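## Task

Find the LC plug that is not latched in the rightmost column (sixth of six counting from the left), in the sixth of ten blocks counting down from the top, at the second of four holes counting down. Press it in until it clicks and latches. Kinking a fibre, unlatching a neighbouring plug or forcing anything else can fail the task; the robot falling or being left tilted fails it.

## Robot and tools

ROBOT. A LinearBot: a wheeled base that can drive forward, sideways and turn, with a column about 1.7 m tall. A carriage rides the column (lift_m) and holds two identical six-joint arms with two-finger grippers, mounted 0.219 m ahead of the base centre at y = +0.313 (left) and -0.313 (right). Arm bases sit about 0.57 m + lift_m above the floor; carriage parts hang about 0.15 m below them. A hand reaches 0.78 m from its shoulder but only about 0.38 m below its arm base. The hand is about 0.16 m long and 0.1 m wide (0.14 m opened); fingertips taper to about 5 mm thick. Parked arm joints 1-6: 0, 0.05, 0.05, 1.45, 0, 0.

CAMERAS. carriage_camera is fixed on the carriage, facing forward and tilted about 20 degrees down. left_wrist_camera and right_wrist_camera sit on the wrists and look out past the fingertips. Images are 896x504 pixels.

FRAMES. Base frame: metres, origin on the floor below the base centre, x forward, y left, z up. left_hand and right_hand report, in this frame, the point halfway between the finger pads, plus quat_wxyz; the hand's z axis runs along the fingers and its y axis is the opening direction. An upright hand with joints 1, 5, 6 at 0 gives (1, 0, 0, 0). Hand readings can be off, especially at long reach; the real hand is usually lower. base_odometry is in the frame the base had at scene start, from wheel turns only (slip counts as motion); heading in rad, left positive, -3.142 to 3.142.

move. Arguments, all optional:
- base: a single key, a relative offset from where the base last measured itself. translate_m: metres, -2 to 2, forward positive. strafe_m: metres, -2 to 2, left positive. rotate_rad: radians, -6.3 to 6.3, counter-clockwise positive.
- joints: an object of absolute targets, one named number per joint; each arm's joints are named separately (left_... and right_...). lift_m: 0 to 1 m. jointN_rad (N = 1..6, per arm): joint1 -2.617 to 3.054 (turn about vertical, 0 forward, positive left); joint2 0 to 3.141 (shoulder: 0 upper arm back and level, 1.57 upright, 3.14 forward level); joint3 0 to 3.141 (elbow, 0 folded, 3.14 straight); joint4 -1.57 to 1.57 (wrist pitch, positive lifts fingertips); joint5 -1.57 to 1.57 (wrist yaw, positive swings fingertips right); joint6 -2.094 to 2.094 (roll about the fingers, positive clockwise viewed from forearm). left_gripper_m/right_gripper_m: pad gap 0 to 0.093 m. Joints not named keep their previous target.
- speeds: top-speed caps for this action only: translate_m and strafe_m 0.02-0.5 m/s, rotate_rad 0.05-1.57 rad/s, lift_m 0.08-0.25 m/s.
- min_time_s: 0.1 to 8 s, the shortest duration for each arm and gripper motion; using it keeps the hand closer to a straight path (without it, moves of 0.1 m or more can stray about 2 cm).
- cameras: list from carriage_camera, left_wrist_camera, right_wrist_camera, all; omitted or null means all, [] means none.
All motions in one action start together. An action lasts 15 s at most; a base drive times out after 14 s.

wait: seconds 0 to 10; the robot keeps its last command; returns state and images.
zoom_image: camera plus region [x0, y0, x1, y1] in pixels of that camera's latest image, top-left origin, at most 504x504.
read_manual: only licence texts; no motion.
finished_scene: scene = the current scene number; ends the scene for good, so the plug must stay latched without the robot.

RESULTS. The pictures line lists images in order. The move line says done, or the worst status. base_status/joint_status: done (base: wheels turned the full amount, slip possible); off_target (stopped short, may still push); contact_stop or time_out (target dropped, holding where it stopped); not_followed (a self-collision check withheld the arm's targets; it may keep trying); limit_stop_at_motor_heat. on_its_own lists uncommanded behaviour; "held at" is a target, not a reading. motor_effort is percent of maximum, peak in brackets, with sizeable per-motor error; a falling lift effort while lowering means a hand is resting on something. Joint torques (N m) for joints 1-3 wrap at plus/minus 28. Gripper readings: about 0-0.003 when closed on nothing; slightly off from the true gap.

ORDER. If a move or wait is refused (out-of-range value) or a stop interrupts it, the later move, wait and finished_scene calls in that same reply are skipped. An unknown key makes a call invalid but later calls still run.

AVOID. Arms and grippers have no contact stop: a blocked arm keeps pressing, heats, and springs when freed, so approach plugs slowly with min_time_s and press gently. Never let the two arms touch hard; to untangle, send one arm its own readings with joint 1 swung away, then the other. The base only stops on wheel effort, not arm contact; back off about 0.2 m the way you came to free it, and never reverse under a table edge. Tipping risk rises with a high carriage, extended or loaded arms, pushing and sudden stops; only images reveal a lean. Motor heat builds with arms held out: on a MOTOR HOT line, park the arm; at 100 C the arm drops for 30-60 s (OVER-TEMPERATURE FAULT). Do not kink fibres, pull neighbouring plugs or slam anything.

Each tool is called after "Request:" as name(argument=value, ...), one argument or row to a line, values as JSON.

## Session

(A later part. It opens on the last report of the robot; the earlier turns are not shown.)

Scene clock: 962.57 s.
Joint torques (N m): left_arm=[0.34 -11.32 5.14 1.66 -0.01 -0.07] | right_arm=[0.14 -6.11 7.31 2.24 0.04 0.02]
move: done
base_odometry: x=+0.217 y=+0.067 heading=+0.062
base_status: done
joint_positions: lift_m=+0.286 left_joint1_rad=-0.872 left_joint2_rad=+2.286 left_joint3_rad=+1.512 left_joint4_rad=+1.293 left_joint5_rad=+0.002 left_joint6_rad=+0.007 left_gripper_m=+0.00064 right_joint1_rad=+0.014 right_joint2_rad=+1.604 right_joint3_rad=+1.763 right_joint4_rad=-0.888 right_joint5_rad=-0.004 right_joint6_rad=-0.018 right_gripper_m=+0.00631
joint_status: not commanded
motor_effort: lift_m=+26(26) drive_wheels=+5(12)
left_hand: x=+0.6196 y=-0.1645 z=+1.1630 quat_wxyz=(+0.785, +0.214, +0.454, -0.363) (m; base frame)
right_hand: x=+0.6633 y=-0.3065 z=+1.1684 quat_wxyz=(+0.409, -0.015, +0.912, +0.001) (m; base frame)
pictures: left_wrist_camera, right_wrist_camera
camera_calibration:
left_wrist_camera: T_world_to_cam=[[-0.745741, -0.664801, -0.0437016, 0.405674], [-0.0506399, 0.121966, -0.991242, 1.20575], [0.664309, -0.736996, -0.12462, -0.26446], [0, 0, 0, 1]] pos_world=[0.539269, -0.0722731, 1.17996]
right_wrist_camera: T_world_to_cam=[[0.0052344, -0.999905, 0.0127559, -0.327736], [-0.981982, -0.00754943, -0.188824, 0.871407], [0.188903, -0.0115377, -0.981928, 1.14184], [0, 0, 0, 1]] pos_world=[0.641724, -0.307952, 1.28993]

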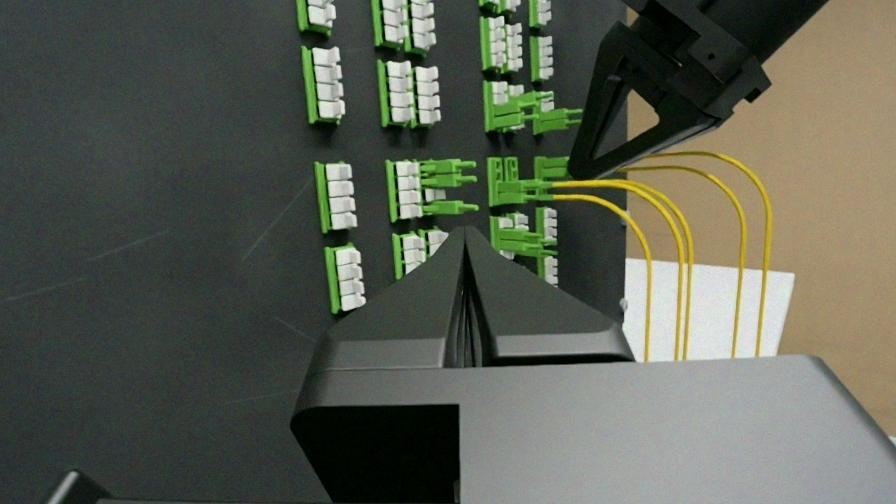

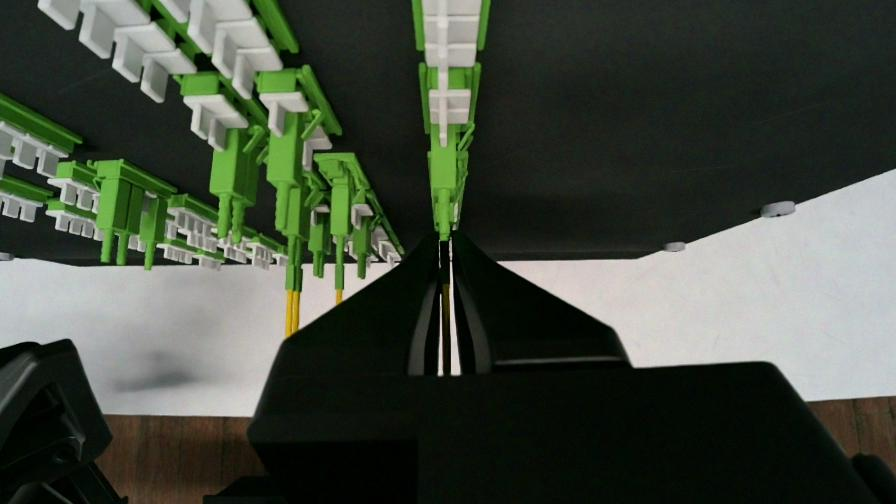

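Request:
move(
  base={"translate_m": 0.004},
  speeds={"translate_m": 0.02},
  cameras=["left_wrist_camera", "right_wrist_camera"],
)

Request:
zoom_image(
  camera="left_wrist_camera",
  region=[515, 140, 585, 185],
)

Request:
zoom_image(
  camera="right_wrist_camera",
  region=[410, 130, 490, 260],
)

Scene clock: 973.47 s.
Joint torques (N m): left_arm=[0.25 -11.3 5.08 1.64 0 -0.1] | right_arm=[0.03 -5.75 7.25 2.35 0.04 0.03]
move: done
base_odometry: x=+0.221 y=+0.067 heading=+0.061
base_status: done
joint_positions: lift_m=+0.286 left_joint1_rad=-0.872 left_joint2_rad=+2.286 left_joint3_rad=+1.512 left_joint4_rad=+1.293 left_joint5_rad=+0.002 left_joint6_rad=+0.007 left_gripper_m=+0.00064 right_joint1_rad=+0.015 right_joint2_rad=+1.599 right_joint3_rad=+1.763 right_joint4_rad=-0.901 right_joint5_rad=-0.005 right_joint6_rad=-0.018 right_gripper_m=+0.00631
joint_status: not commanded
motor_effort: lift_m=+26(26) drive_wheels=+6(18)
left_hand: x=+0.6200 y=-0.1642 z=+1.1629 quat_wxyz=(+0.785, +0.214, +0.454, -0.363) (m; base frame)
right_hand: x=+0.6602 y=-0.3061 z=+1.1681 quat_wxyz=(+0.405, -0.016, +0.914, +0.002) (m; base frame)
pictures: left_wrist_camera, right_wrist_camera
camera_calibration:
left_wrist_camera: T_world_to_cam=[[-0.745234, -0.665365, -0.0437731, 0.405875], [-0.0509412, 0.122264, -0.991189, 1.20586], [0.664855, -0.736438, -0.12501, -0.264374], [0, 0, 0, 1]] pos_world=[0.53967, -0.0720739, 1.17996]
right_wrist_camera: T_world_to_cam=[[0.00639699, -0.999901, 0.0125208, -0.327862], [-0.983469, -0.00855674, -0.180872, 0.859614], [0.180961, -0.0111568, -0.983427, 1.14929], [0, 0, 0, 1]] pos_world=[0.639525, -0.307651, 1.28983]

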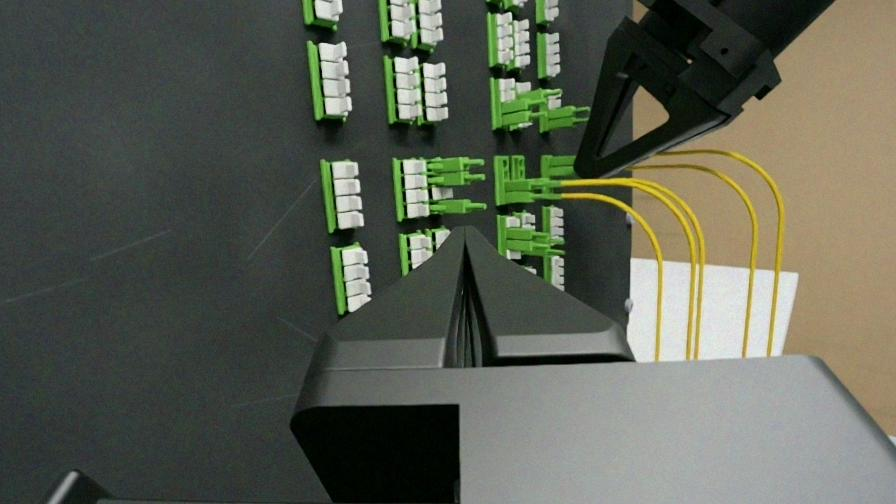

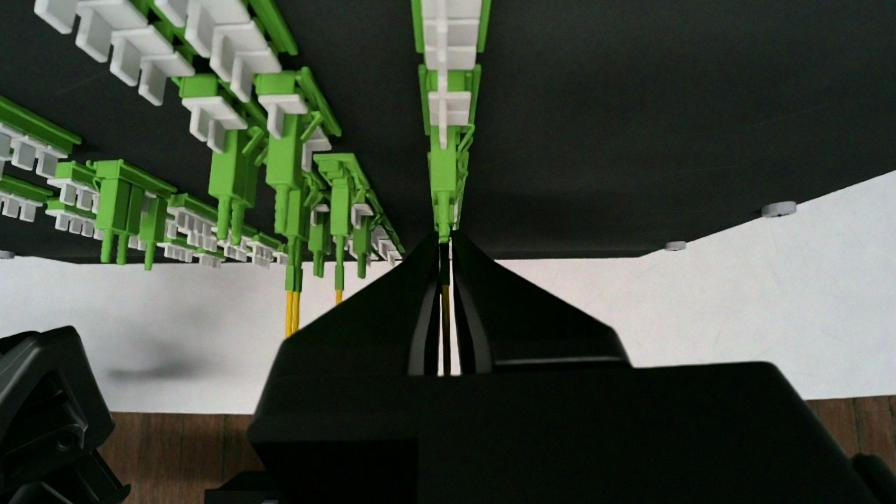

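Scaled by 7.200 from the camera's 896x504 image, which has a finer 1280x720 frame.

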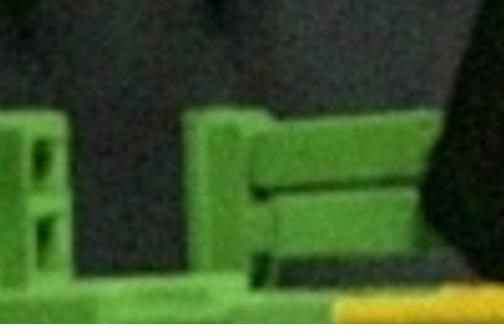

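Scaled by 3.877 from the camera's 896x504 image, which has a finer 1280x720 frame.

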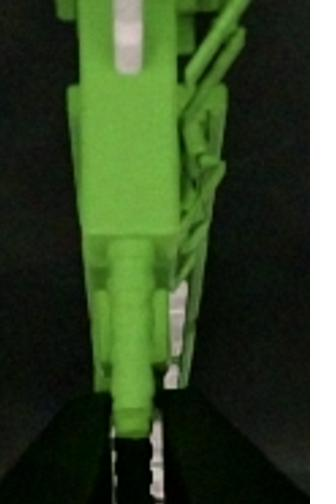

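Request:
move(
  base={"translate_m": 0.003},
  joints={"right_joint4_rad": -0.84},
  speeds={"translate_m": 0.02},
  min_time_s=0.5,
  cameras=["left_wrist_camera", "right_wrist_camera"],
)

Request:
zoom_image(
  camera="left_wrist_camera",
  region=[525, 140, 595, 185],
)

Request:
zoom_image(
  camera="right_wrist_camera",
  region=[410, 130, 490, 260],
)

Scene clock: 990.73 s.
Joint torques (N m): left_arm=[0.21 -11.3 5.05 1.66 0 -0.06] | right_arm=[0.01 -5.46 7.28 2.66 0.06 0.02]
move: off_target
base_odometry: x=+0.224 y=+0.067 heading=+0.061
base_status: done
joint_positions: lift_m=+0.286 left_joint1_rad=-0.872 left_joint2_rad=+2.286 left_joint3_rad=+1.512 left_joint4_rad=+1.293 left_joint5_rad=+0.002 left_joint6_rad=+0.007 left_gripper_m=+0.00064 right_joint1_rad=+0.016 right_joint2_rad=+1.597 right_joint3_rad=+1.763 right_joint4_rad=-0.905 right_joint5_rad=-0.006 right_joint6_rad=-0.018 right_gripper_m=+0.00631
joint_status: right_joint4_rad off_target (ended at -0.905, target -0.840)
motor_effort: lift_m=+26(26) drive_wheels=+7(13)
left_hand: x=+0.6200 y=-0.1642 z=+1.1629 quat_wxyz=(+0.785, +0.214, +0.454, -0.363) (m; base frame)
right_hand: x=+0.6591 y=-0.3055 z=+1.1682 quat_wxyz=(+0.404, -0.017, +0.915, +0.002) (m; base frame)
pictures: left_wrist_camera, right_wrist_camera
camera_calibration:
left_wrist_camera: T_world_to_cam=[[-0.745234, -0.665365, -0.0437731, 0.405875], [-0.0509412, 0.122264, -0.991189, 1.20586], [0.664855, -0.736438, -0.12501, -0.264374], [0, 0, 0, 1]] pos_world=[0.53967, -0.0720739, 1.17996]
right_wrist_camera: T_world_to_cam=[[0.00840701, -0.999895, 0.0117851, -0.32759], [-0.983856, -0.0103779, -0.178659, 0.855687], [0.178763, -0.0100929, -0.98384, 1.1518], [0, 0, 0, 1]] pos_world=[0.638729, -0.30705, 1.28992]

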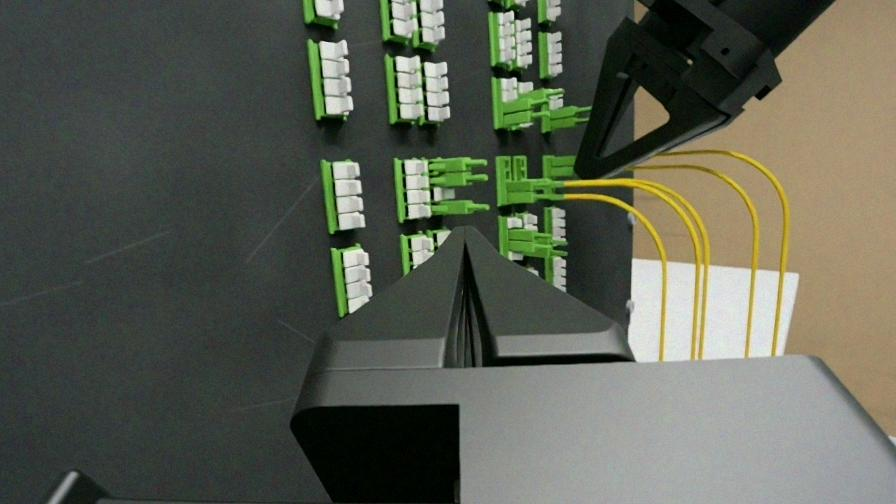

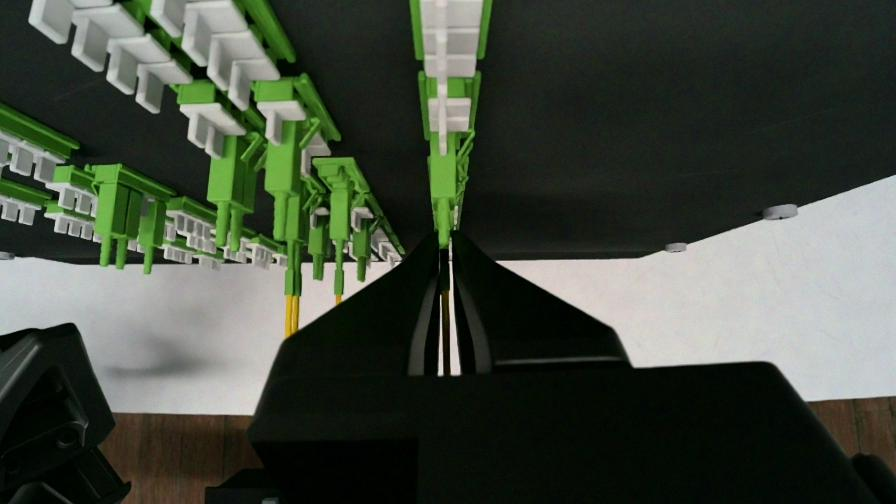

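Scaled by 7.200 from the camera's 896x504 image, which has a finer 1280x720 frame.

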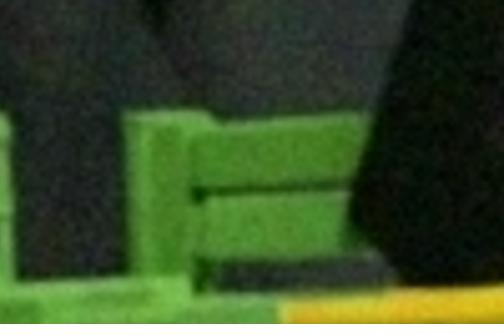

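Scaled by 3.877 from the camera's 896x504 image, which has a finer 1280x720 frame.

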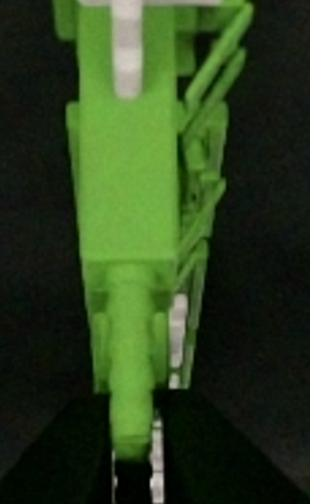

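Request:
move(
  joints={"right_joint4_rad": -0.87},
  min_time_s=0.5,
  cameras=[],
)

Request:
move(
  base={"translate_m": -0.013},
  speeds={"translate_m": 0.02},
  cameras=["left_wrist_camera", "right_wrist_camera"],
)

Request:
zoom_image(
  camera="left_wrist_camera",
  region=[515, 140, 585, 185],
)

Request:
zoom_image(
  camera="right_wrist_camera",
  region=[410, 130, 490, 260],
)

Scene clock: 998.07 s.
Joint torques (N m): left_arm=[0.21 -11.28 5.15 1.66 0.01 -0.07] | right_arm=[-0.01 -5.46 7.3 2.35 0.06 0.03]
move: done
base_odometry: x=+0.224 y=+0.067 heading=+0.061
base_status: not commanded
joint_positions: lift_m=+0.286 left_joint1_rad=-0.872 left_joint2_rad=+2.286 left_joint3_rad=+1.512 left_joint4_rad=+1.293 left_joint5_rad=+0.002 left_joint6_rad=+0.007 left_gripper_m=+0.00064 right_joint1_rad=+0.016 right_joint2_rad=+1.597 right_joint3_rad=+1.763 right_joint4_rad=-0.905 right_joint5_rad=-0.006 right_joint6_rad=-0.018 right_gripper_m=+0.00631
joint_status: all done
motor_effort: lift_m=+26(26) drive_wheels=+7(7)
left_hand: x=+0.6200 y=-0.1642 z=+1.1629 quat_wxyz=(+0.785, +0.214, +0.454, -0.363) (m; base frame)
right_hand: x=+0.6591 y=-0.3055 z=+1.1681 quat_wxyz=(+0.404, -0.017, +0.915, +0.002) (m; base frame)
pictures: none
No camera images: "cameras" was empty.

Scene clock: 999.20 s.
Joint torques (N m): left_arm=[0.24 -11.34 5.07 1.63 0 -0.06] | right_arm=[-0.06 -5.85 7.34 2.11 0.05 0.03]
move: done
base_odometry: x=+0.211 y=+0.067 heading=+0.061
base_status: done
joint_positions: lift_m=+0.286 left_joint1_rad=-0.872 left_joint2_rad=+2.286 left_joint3_rad=+1.512 left_joint4_rad=+1.293 left_joint5_rad=+0.002 left_joint6_rad=+0.007 left_gripper_m=+0.00064 right_joint1_rad=+0.017 right_joint2_rad=+1.599 right_joint3_rad=+1.763 right_joint4_rad=-0.884 right_joint5_rad=-0.007 right_joint6_rad=-0.018 right_gripper_m=+0.00631
joint_status: not commanded
motor_effort: lift_m=+26(26) drive_wheels=-3(14)
left_hand: x=+0.6200 y=-0.1642 z=+1.1630 quat_wxyz=(+0.785, +0.214, +0.454, -0.363) (m; base frame)
right_hand: x=+0.6631 y=-0.3049 z=+1.1711 quat_wxyz=(+0.413, -0.017, +0.911, +0.003) (m; base frame)
pictures: left_wrist_camera, right_wrist_camera
camera_calibration:
left_wrist_camera: T_world_to_cam=[[-0.745219, -0.665385, -0.0437259, 0.405736], [-0.0507144, 0.121939, -0.991241, 1.20577], [0.664888, -0.736474, -0.124616, -0.264794], [0, 0, 0, 1]] pos_world=[0.53957, -0.0720742, 1.17996]
right_wrist_camera: T_world_to_cam=[[0.00949359, -0.999893, 0.0111077, -0.327052], [-0.980252, -0.0115002, -0.197419, 0.879413], [0.197525, -0.00901412, -0.980256, 1.13765], [0, 0, 0, 1]] pos_world=[0.640437, -0.306649, 1.29243]

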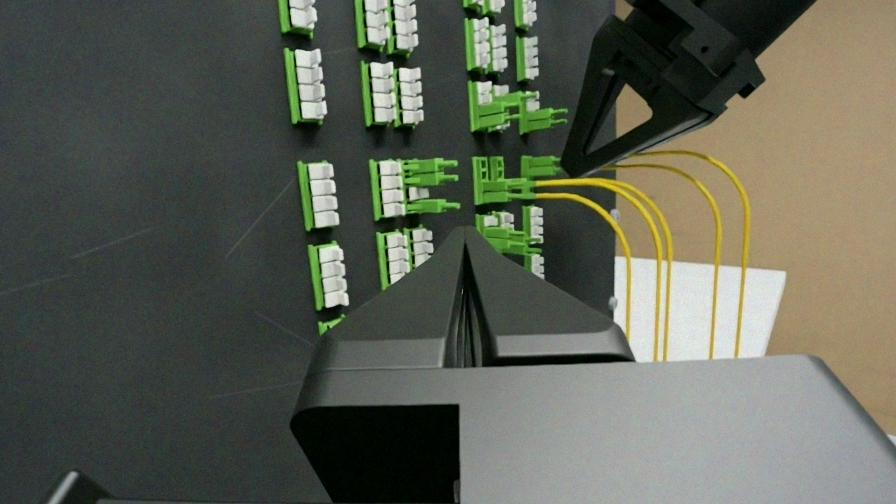

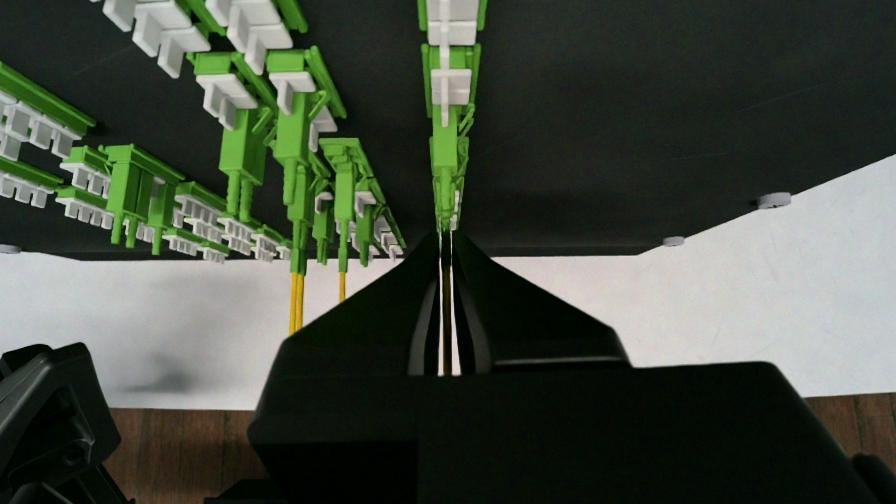

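Scaled by 7.200 from the camera's 896x504 image, which has a finer 1280x720 frame.

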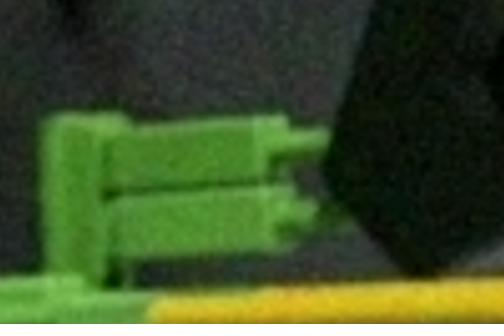

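Scaled by 3.877 from the camera's 896x504 image, which has a finer 1280x720 frame.

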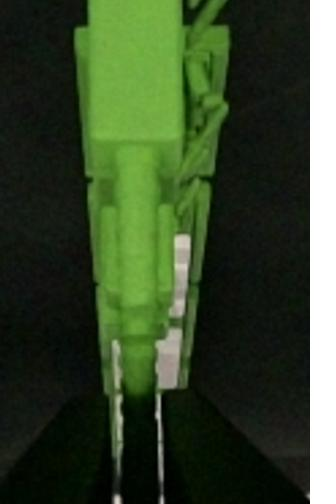

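Request:
zoom_image(
  camera="left_wrist_camera",
  region=[365, 145, 465, 225],
)

Request:
zoom_image(
  camera="left_wrist_camera",
  region=[465, 75, 575, 255],
)

Scaled by 5.040 from the camera's 896x504 image, which has a finer 1280x720 frame.

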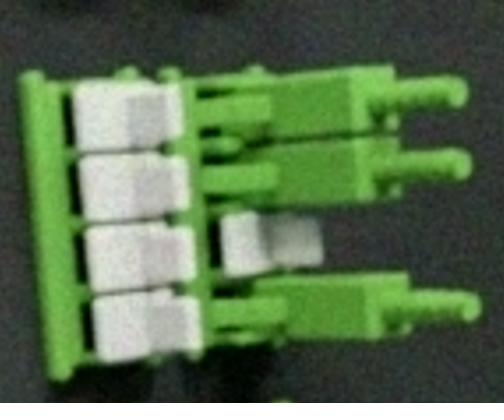

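Scaled by 2.800 from the camera's 896x504 image, which has a finer 1280x720 frame.

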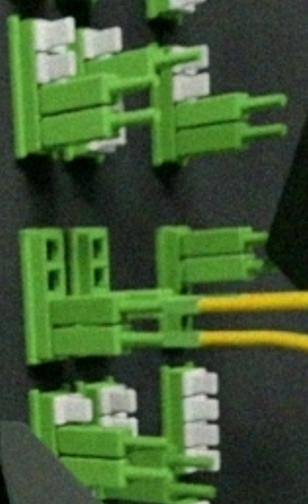

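Request:
zoom_image(
  camera="left_wrist_camera",
  region=[515, 95, 585, 140],
)

Request:
zoom_image(
  camera="left_wrist_camera",
  region=[515, 145, 585, 190],
)

Request:
zoom_image(
  camera="right_wrist_camera",
  region=[270, 120, 380, 280],
)

Scaled by 7.200 from the camera's 896x504 image, which has a finer 1280x720 frame.

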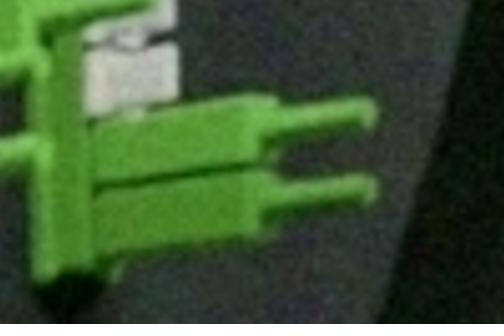

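Scaled by 7.200 from the camera's 896x504 image, which has a finer 1280x720 frame.

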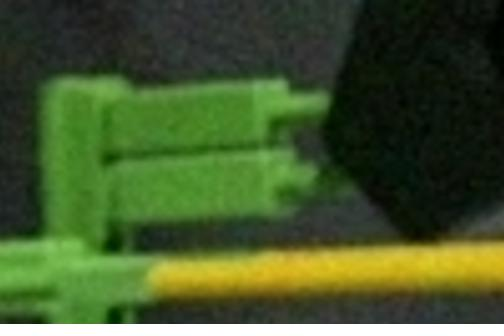

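Scaled by 3.150 from the camera's 896x504 image, which has a finer 1280x720 frame.

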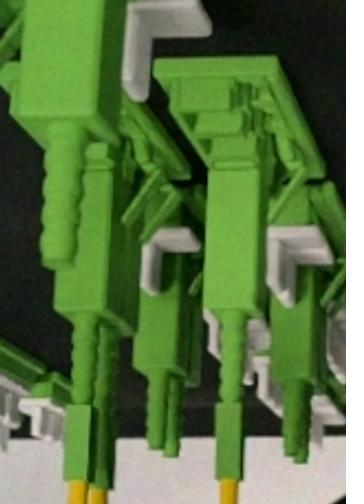

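Request:
move(
  joints={"lift_m": 0.2828},
  cameras=[],
)

Request:
move(
  base={"translate_m": 0.006},
  speeds={"translate_m": 0.02},
  cameras=["left_wrist_camera"],
)

Request:
zoom_image(
  camera="left_wrist_camera",
  region=[515, 145, 585, 190],
)

Request:
move(
  base={"translate_m": 0.004},
  speeds={"translate_m": 0.02},
  cameras=["left_wrist_camera", "right_wrist_camera"],
)

Request:
zoom_image(
  camera="left_wrist_camera",
  region=[515, 145, 585, 190],
)

Request:
zoom_image(
  camera="right_wrist_camera",
  region=[410, 130, 490, 260],
)

Scene clock: 1038.40 s.
Joint torques (N m): left_arm=[0.17 -11.32 5.15 1.68 0.02 -0.06] | right_arm=[-0.08 -5.9 7.17 2.1 0.06 0.03]
move: done
base_odometry: x=+0.211 y=+0.067 heading=+0.061
base_status: not commanded
joint_positions: lift_m=+0.283 left_joint1_rad=-0.872 left_joint2_rad=+2.286 left_joint3_rad=+1.512 left_joint4_rad=+1.292 left_joint5_rad=+0.002 left_joint6_rad=+0.007 left_gripper_m=+0.00064 right_joint1_rad=+0.017 right_joint2_rad=+1.601 right_joint3_rad=+1.763 right_joint4_rad=-0.880 right_joint5_rad=-0.007 right_joint6_rad=-0.018 right_gripper_m=+0.00631
joint_status: all done
motor_effort: lift_m=+27(28) drive_wheels=-3(5)
left_hand: x=+0.6201 y=-0.1643 z=+1.1599 quat_wxyz=(+0.785, +0.214, +0.455, -0.363) (m; base frame)
right_hand: x=+0.6640 y=-0.3049 z=+1.1684 quat_wxyz=(+0.414, -0.017, +0.910, +0.003) (m; base frame)
pictures: none
No camera images: "cameras" was empty.

Scene clock: 1039.20 s.
Joint torques (N m): left_arm=[0.21 -11.32 5.15 1.66 0.01 -0.07] | right_arm=[-0.16 -5.82 7.3 2.12 0.07 0.03]
move: done
base_odometry: x=+0.217 y=+0.067 heading=+0.061
base_status: done
joint_positions: lift_m=+0.283 left_joint1_rad=-0.872 left_joint2_rad=+2.286 left_joint3_rad=+1.512 left_joint4_rad=+1.293 left_joint5_rad=+0.002 left_joint6_rad=+0.007 left_gripper_m=+0.00064 right_joint1_rad=+0.017 right_joint2_rad=+1.602 right_joint3_rad=+1.763 right_joint4_rad=-0.881 right_joint5_rad=-0.007 right_joint6_rad=-0.018 right_gripper_m=+0.00631
joint_status: not commanded
motor_effort: lift_m=+27(27) drive_wheels=+2(11)
left_hand: x=+0.6200 y=-0.1642 z=+1.1602 quat_wxyz=(+0.785, +0.214, +0.454, -0.363) (m; base frame)
right_hand: x=+0.6640 y=-0.3049 z=+1.1679 quat_wxyz=(+0.413, -0.017, +0.911, +0.003) (m; base frame)
pictures: left_wrist_camera
camera_calibration:
left_wrist_camera: T_world_to_cam=[[-0.745234, -0.665365, -0.0437731, 0.405753], [-0.0509412, 0.122264, -0.991189, 1.20309], [0.664855, -0.736438, -0.12501, -0.264724], [0, 0, 0, 1]] pos_world=[0.53967, -0.0720739, 1.17716]

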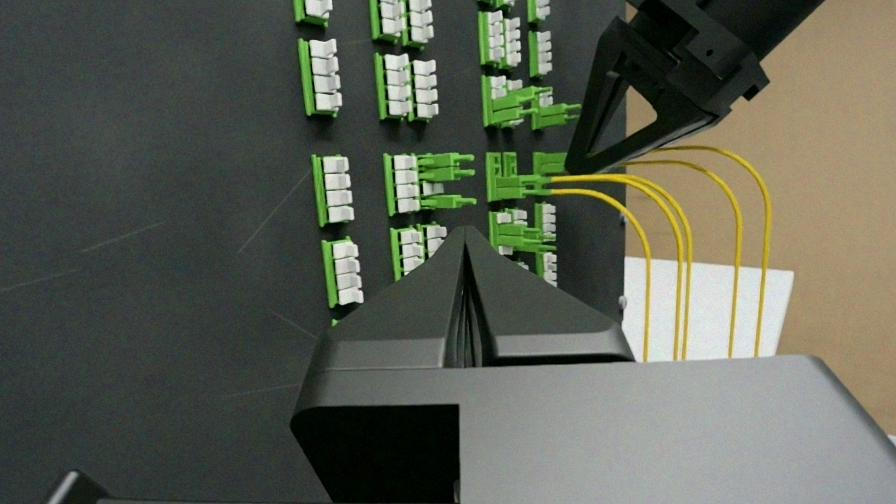

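Scaled by 7.200 from the camera's 896x504 image, which has a finer 1280x720 frame.

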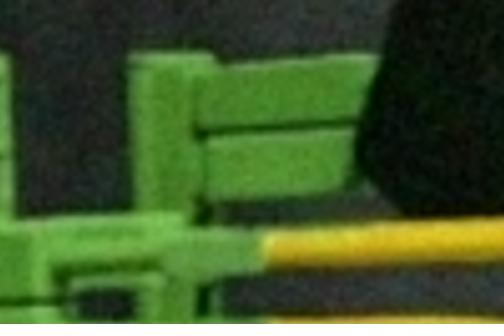

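Scene clock: 1039.77 s.
Joint torques (N m): left_arm=[0.14 -11.32 5.16 1.62 0.02 -0.07] | right_arm=[-0.06 -5.83 7.31 2.29 0.05 0.03]
move: done
base_odometry: x=+0.221 y=+0.067 heading=+0.061
base_status: done
joint_positions: lift_m=+0.283 left_joint1_rad=-0.871 left_joint2_rad=+2.286 left_joint3_rad=+1.512 left_joint4_rad=+1.293 left_joint5_rad=+0.001 left_joint6_rad=+0.007 left_gripper_m=+0.00064 right_joint1_rad=+0.017 right_joint2_rad=+1.602 right_joint3_rad=+1.763 right_joint4_rad=-0.897 right_joint5_rad=-0.007 right_joint6_rad=-0.018 right_gripper_m=+0.00631
joint_status: not commanded
motor_effort: lift_m=+27(27) drive_wheels=+4(10)
left_hand: x=+0.6202 y=-0.1640 z=+1.1602 quat_wxyz=(+0.785, +0.214, +0.454, -0.362) (m; base frame)
right_hand: x=+0.6613 y=-0.3050 z=+1.1648 quat_wxyz=(+0.406, -0.017, +0.914, +0.003) (m; base frame)
pictures: left_wrist_camera, right_wrist_camera
camera_calibration:
left_wrist_camera: T_world_to_cam=[[-0.74475, -0.665919, -0.0435819, 0.405367], [-0.0511728, 0.122101, -0.991198, 1.20321], [0.665379, -0.735964, -0.125011, -0.264965], [0, 0, 0, 1]] pos_world=[0.539771, -0.071975, 1.17716]
right_wrist_camera: T_world_to_cam=[[0.00970709, -0.999889, 0.0112682, -0.32733], [-0.983293, -0.0115932, -0.181662, 0.859988], [0.181773, -0.0093165, -0.983296, 1.14574], [0, 0, 0, 1]] pos_world=[0.640533, -0.306649, 1.28652]

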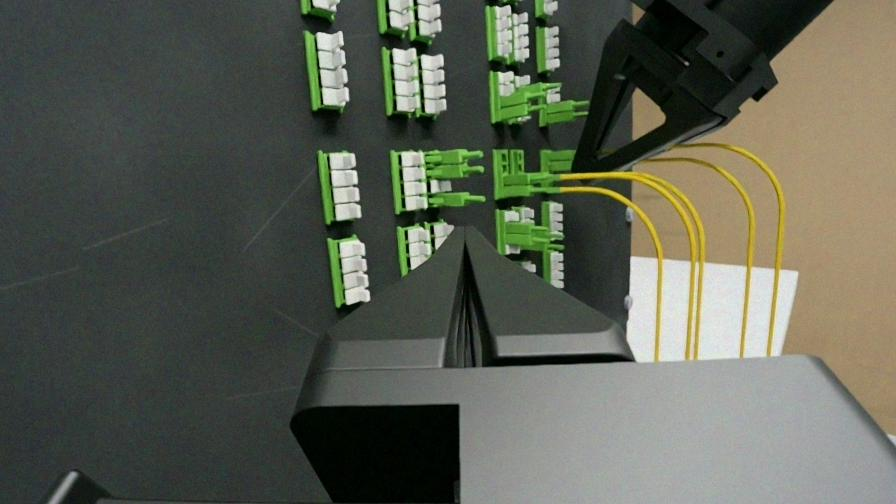

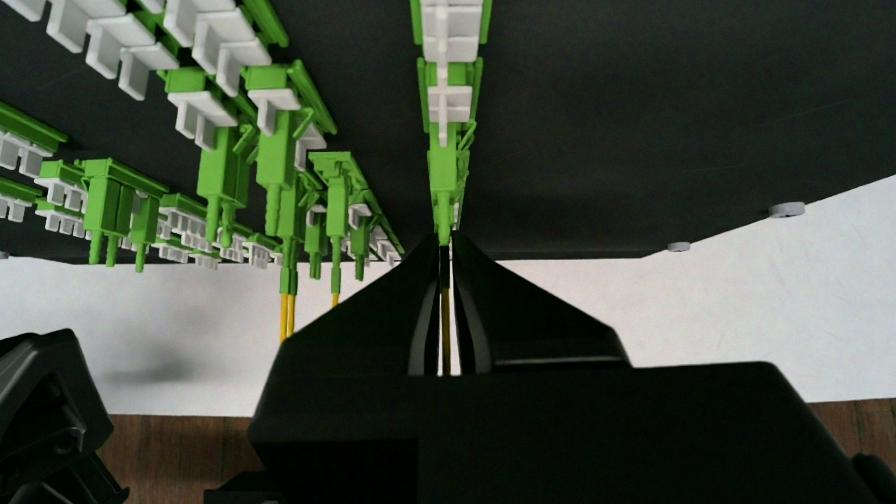

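Scaled by 7.200 from the camera's 896x504 image, which has a finer 1280x720 frame.

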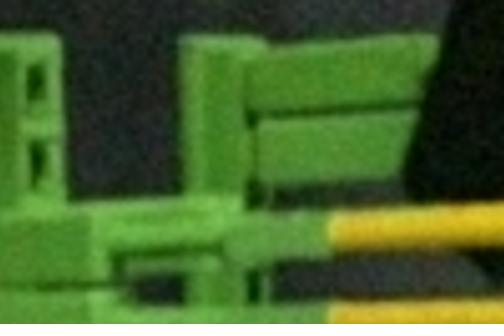

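Scaled by 3.877 from the camera's 896x504 image, which has a finer 1280x720 frame.

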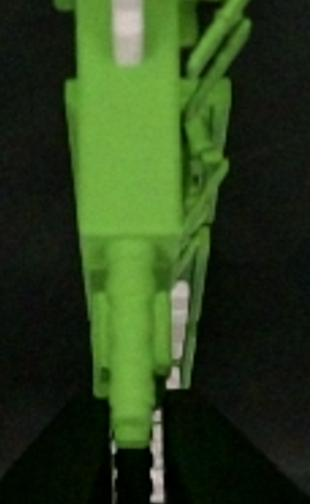

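Request:
move(
  base={"translate_m": -0.008},
  speeds={"translate_m": 0.02},
  cameras=[],
)

Request:
move(
  joints={"lift_m": 0.2845},
  cameras=[],
)

Request:
move(
  base={"translate_m": 0.008},
  speeds={"translate_m": 0.02},
  cameras=["left_wrist_camera"],
)

Request:
zoom_image(
  camera="left_wrist_camera",
  region=[525, 145, 595, 190],
)

Request:
move(
  base={"translate_m": 0.003},
  joints={"right_joint4_rad": -0.84},
  speeds={"translate_m": 0.02},
  min_time_s=0.5,
  cameras=["left_wrist_camera"],
)

Request:
zoom_image(
  camera="left_wrist_camera",
  region=[525, 145, 595, 190],
)

Request:
move(
  base={"translate_m": 0.003},
  joints={"right_joint4_rad": -0.81},
  speeds={"translate_m": 0.02},
  min_time_s=0.5,
  cameras=["left_wrist_camera", "right_wrist_camera"],
)

Request:
zoom_image(
  camera="left_wrist_camera",
  region=[525, 145, 595, 190],
)

Request:
zoom_image(
  camera="right_wrist_camera",
  region=[410, 130, 490, 260],
)

Scene clock: 1062.17 s.
Joint torques (N m): left_arm=[0.14 -11.26 5.04 1.66 0.02 -0.06] | right_arm=[-0.08 -6.11 7.32 2.16 0.05 0.03]
move: done
base_odometry: x=+0.213 y=+0.067 heading=+0.061
base_status: done
joint_positions: lift_m=+0.283 left_joint1_rad=-0.871 left_joint2_rad=+2.286 left_joint3_rad=+1.512 left_joint4_rad=+1.293 left_joint5_rad=+0.001 left_joint6_rad=+0.007 left_gripper_m=+0.00064 right_joint1_rad=+0.017 right_joint2_rad=+1.603 right_joint3_rad=+1.763 right_joint4_rad=-0.884 right_joint5_rad=-0.007 right_joint6_rad=-0.018 right_gripper_m=+0.00631
joint_status: not commanded
motor_effort: lift_m=+27(27) drive_wheels=-2(9)
left_hand: x=+0.6204 y=-0.1638 z=+1.1602 quat_wxyz=(+0.785, +0.214, +0.454, -0.362) (m; base frame)
right_hand: x=+0.6637 y=-0.3049 z=+1.1666 quat_wxyz=(+0.411, -0.017, +0.912, +0.003) (m; base frame)
pictures: none
No camera images: "cameras" was empty.

Scene clock: 1062.53 s.
Joint torques (N m): left_arm=[0.17 -11.29 5.03 1.66 0 -0.07] | right_arm=[-0.08 -6.01 7.12 2.09 0.07 0.03]
move: done
base_odometry: x=+0.213 y=+0.067 heading=+0.061
base_status: not commanded
joint_positions: lift_m=+0.284 left_joint1_rad=-0.871 left_joint2_rad=+2.286 left_joint3_rad=+1.512 left_joint4_rad=+1.293 left_joint5_rad=+0.001 left_joint6_rad=+0.007 left_gripper_m=+0.00064 right_joint1_rad=+0.017 right_joint2_rad=+1.603 right_joint3_rad=+1.763 right_joint4_rad=-0.879 right_joint5_rad=-0.007 right_joint6_rad=-0.018 right_gripper_m=+0.00631
joint_status: all done
motor_effort: lift_m=+27(30) drive_wheels=-2(4)
left_hand: x=+0.6204 y=-0.1639 z=+1.1618 quat_wxyz=(+0.785, +0.214, +0.454, -0.362) (m; base frame)
right_hand: x=+0.6645 y=-0.3049 z=+1.1692 quat_wxyz=(+0.413, -0.017, +0.911, +0.003) (m; base frame)
pictures: none
No camera images: "cameras" was empty.

Scene clock: 1063.33 s.
Joint torques (N m): left_arm=[0.16 -11.17 5.08 1.64 0.02 -0.06] | right_arm=[-0.08 -5.98 7.3 2.3 0.02 0.03]
move: done
base_odometry: x=+0.221 y=+0.067 heading=+0.061
base_status: done
joint_positions: lift_m=+0.284 left_joint1_rad=-0.871 left_joint2_rad=+2.286 left_joint3_rad=+1.512 left_joint4_rad=+1.293 left_joint5_rad=+0.001 left_joint6_rad=+0.007 left_gripper_m=+0.00064 right_joint1_rad=+0.017 right_joint2_rad=+1.603 right_joint3_rad=+1.763 right_joint4_rad=-0.901 right_joint5_rad=-0.007 right_joint6_rad=-0.018 right_gripper_m=+0.00631
joint_status: not commanded
motor_effort: lift_m=+27(27) drive_wheels=-2(12)
left_hand: x=+0.6204 y=-0.1638 z=+1.1618 quat_wxyz=(+0.785, +0.214, +0.454, -0.362) (m; base frame)
right_hand: x=+0.6610 y=-0.3050 z=+1.1653 quat_wxyz=(+0.403, -0.017, +0.915, +0.003) (m; base frame)
pictures: left_wrist_camera
camera_calibration:
left_wrist_camera: T_world_to_cam=[[-0.744558, -0.666136, -0.0435441, 0.40556], [-0.0512366, 0.122061, -0.991199, 1.20491], [0.665589, -0.735774, -0.125012, -0.264837], [0, 0, 0, 1]] pos_world=[0.539971, -0.0717754, 1.17886]

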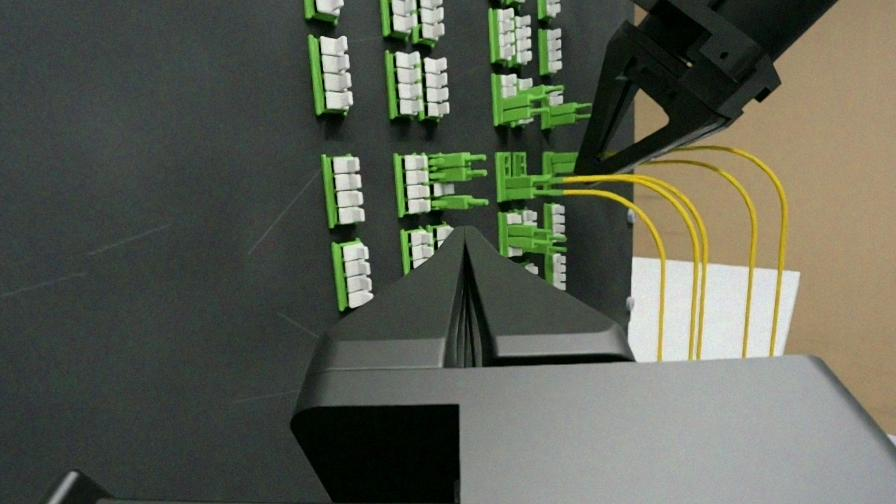

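Scaled by 7.200 from the camera's 896x504 image, which has a finer 1280x720 frame.

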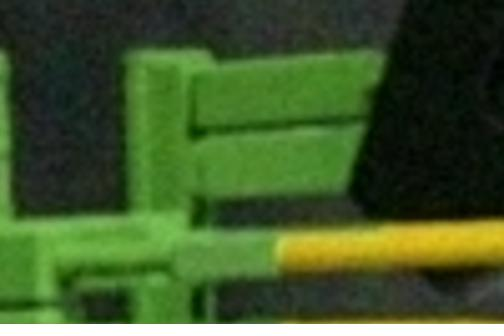

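Scene clock: 1064.13 s.
Joint torques (N m): left_arm=[0.02 -11.34 5.01 1.67 0.01 -0.08] | right_arm=[-0.01 -6.02 7.28 2.68 0.09 0.02]
move: off_target
base_odometry: x=+0.224 y=+0.067 heading=+0.060
base_status: done
joint_positions: lift_m=+0.284 left_joint1_rad=-0.870 left_joint2_rad=+2.286 left_joint3_rad=+1.512 left_joint4_rad=+1.293 left_joint5_rad=+0.001 left_joint6_rad=+0.007 left_gripper_m=+0.00064 right_joint1_rad=+0.017 right_joint2_rad=+1.603 right_joint3_rad=+1.763 right_joint4_rad=-0.908 right_joint5_rad=-0.007 right_joint6_rad=-0.018 right_gripper_m=+0.00631
joint_status: right_joint4_rad off_target (ended at -0.908, target -0.840)
motor_effort: lift_m=+27(27) drive_wheels=+5(10)
left_hand: x=+0.6206 y=-0.1637 z=+1.1618 quat_wxyz=(+0.785, +0.214, +0.454, -0.362) (m; base frame)
right_hand: x=+0.6597 y=-0.3050 z=+1.1639 quat_wxyz=(+0.400, -0.017, +0.916, +0.003) (m; base frame)
pictures: left_wrist_camera
camera_calibration:
left_wrist_camera: T_world_to_cam=[[-0.744074, -0.66669, -0.0433529, 0.405174], [-0.0514679, 0.121897, -0.991207, 1.20503], [0.666112, -0.7353, -0.125014, -0.265079], [0, 0, 0, 1]] pos_world=[0.540072, -0.0716765, 1.17886]

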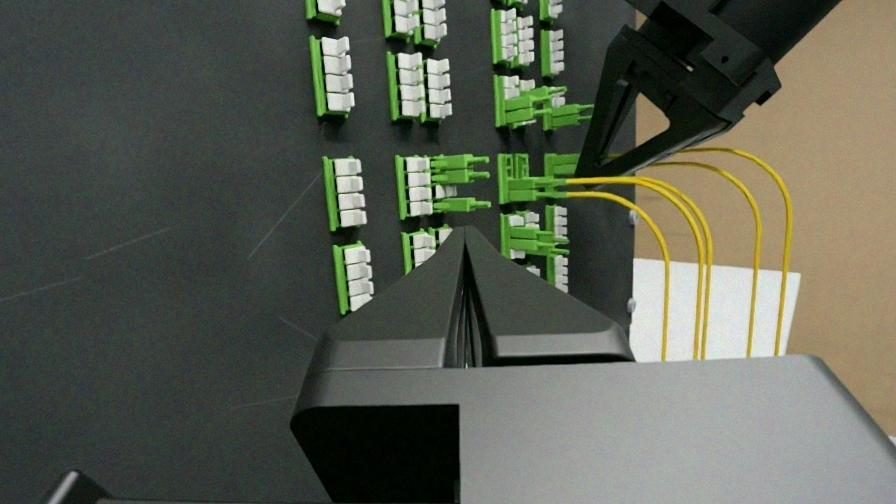

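Scaled by 7.200 from the camera's 896x504 image, which has a finer 1280x720 frame.

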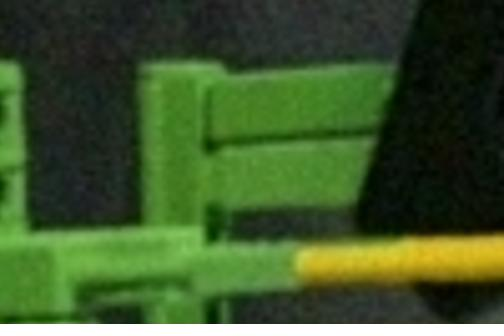

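Scene clock: 1064.93 s.
Joint torques (N m): left_arm=[0.16 -11.32 5.09 1.66 0.01 -0.09] | right_arm=[-0.1 -6 7.23 3.03 0.08 0.03]
move: off_target
base_odometry: x=+0.227 y=+0.067 heading=+0.060
base_status: done
joint_positions: lift_m=+0.284 left_joint1_rad=-0.870 left_joint2_rad=+2.286 left_joint3_rad=+1.512 left_joint4_rad=+1.293 left_joint5_rad=+0.001 left_joint6_rad=+0.007 left_gripper_m=+0.00064 right_joint1_rad=+0.017 right_joint2_rad=+1.603 right_joint3_rad=+1.763 right_joint4_rad=-0.911 right_joint5_rad=-0.008 right_joint6_rad=-0.018 right_gripper_m=+0.00631
joint_status: right_joint4_rad off_target (ended at -0.911, target -0.810)
motor_effort: lift_m=+27(27) drive_wheels=+6(11)
left_hand: x=+0.6206 y=-0.1636 z=+1.1619 quat_wxyz=(+0.785, +0.214, +0.454, -0.362) (m; base frame)
right_hand: x=+0.6593 y=-0.3046 z=+1.1634 quat_wxyz=(+0.399, -0.018, +0.917, +0.004) (m; base frame)
pictures: left_wrist_camera, right_wrist_camera
camera_calibration:
left_wrist_camera: T_world_to_cam=[[-0.74401, -0.666763, -0.0433144, 0.405089], [-0.0512375, 0.121568, -0.99126, 1.20494], [0.666201, -0.735288, -0.124611, -0.265601], [0, 0, 0, 1]] pos_world=[0.540072, -0.0716768, 1.17886]
right_wrist_camera: T_world_to_cam=[[0.0113417, -0.999882, 0.0103772, -0.326915], [-0.985941, -0.0129125, -0.166595, 0.841616], [0.16671, -0.00834184, -0.985971, 1.15806], [0, 0, 0, 1]] pos_world=[0.640432, -0.306348, 1.28541]

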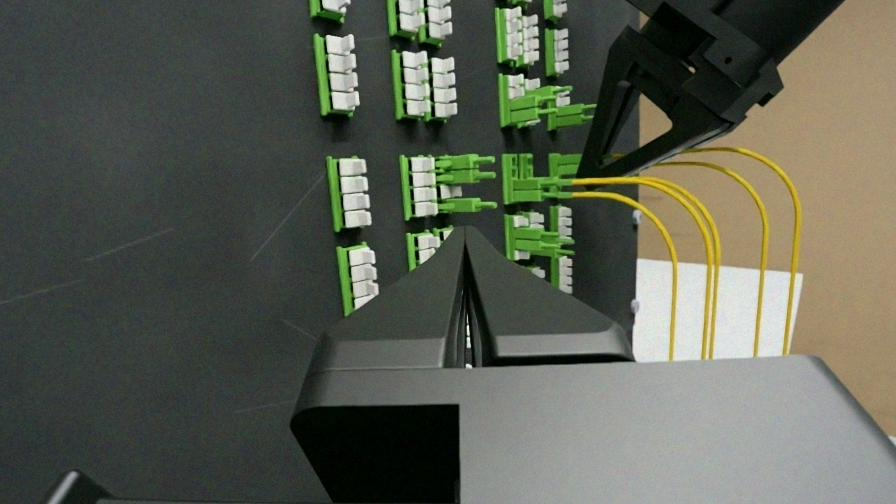

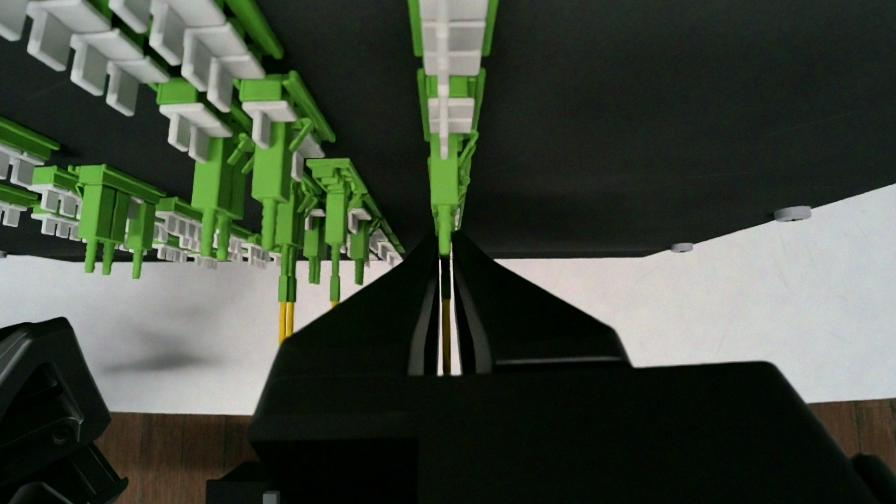

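Scaled by 7.200 from the camera's 896x504 image, which has a finer 1280x720 frame.

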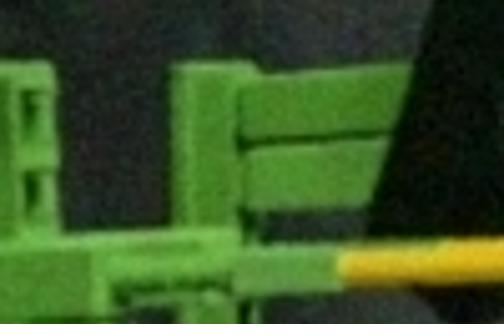

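Scaled by 3.877 from the camera's 896x504 image, which has a finer 1280x720 frame.

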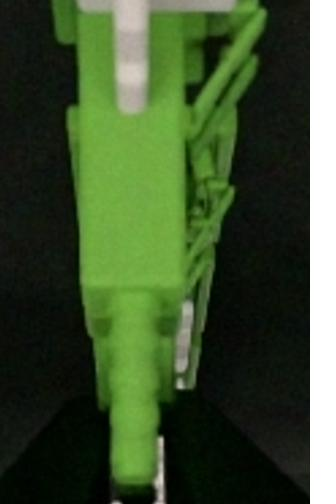

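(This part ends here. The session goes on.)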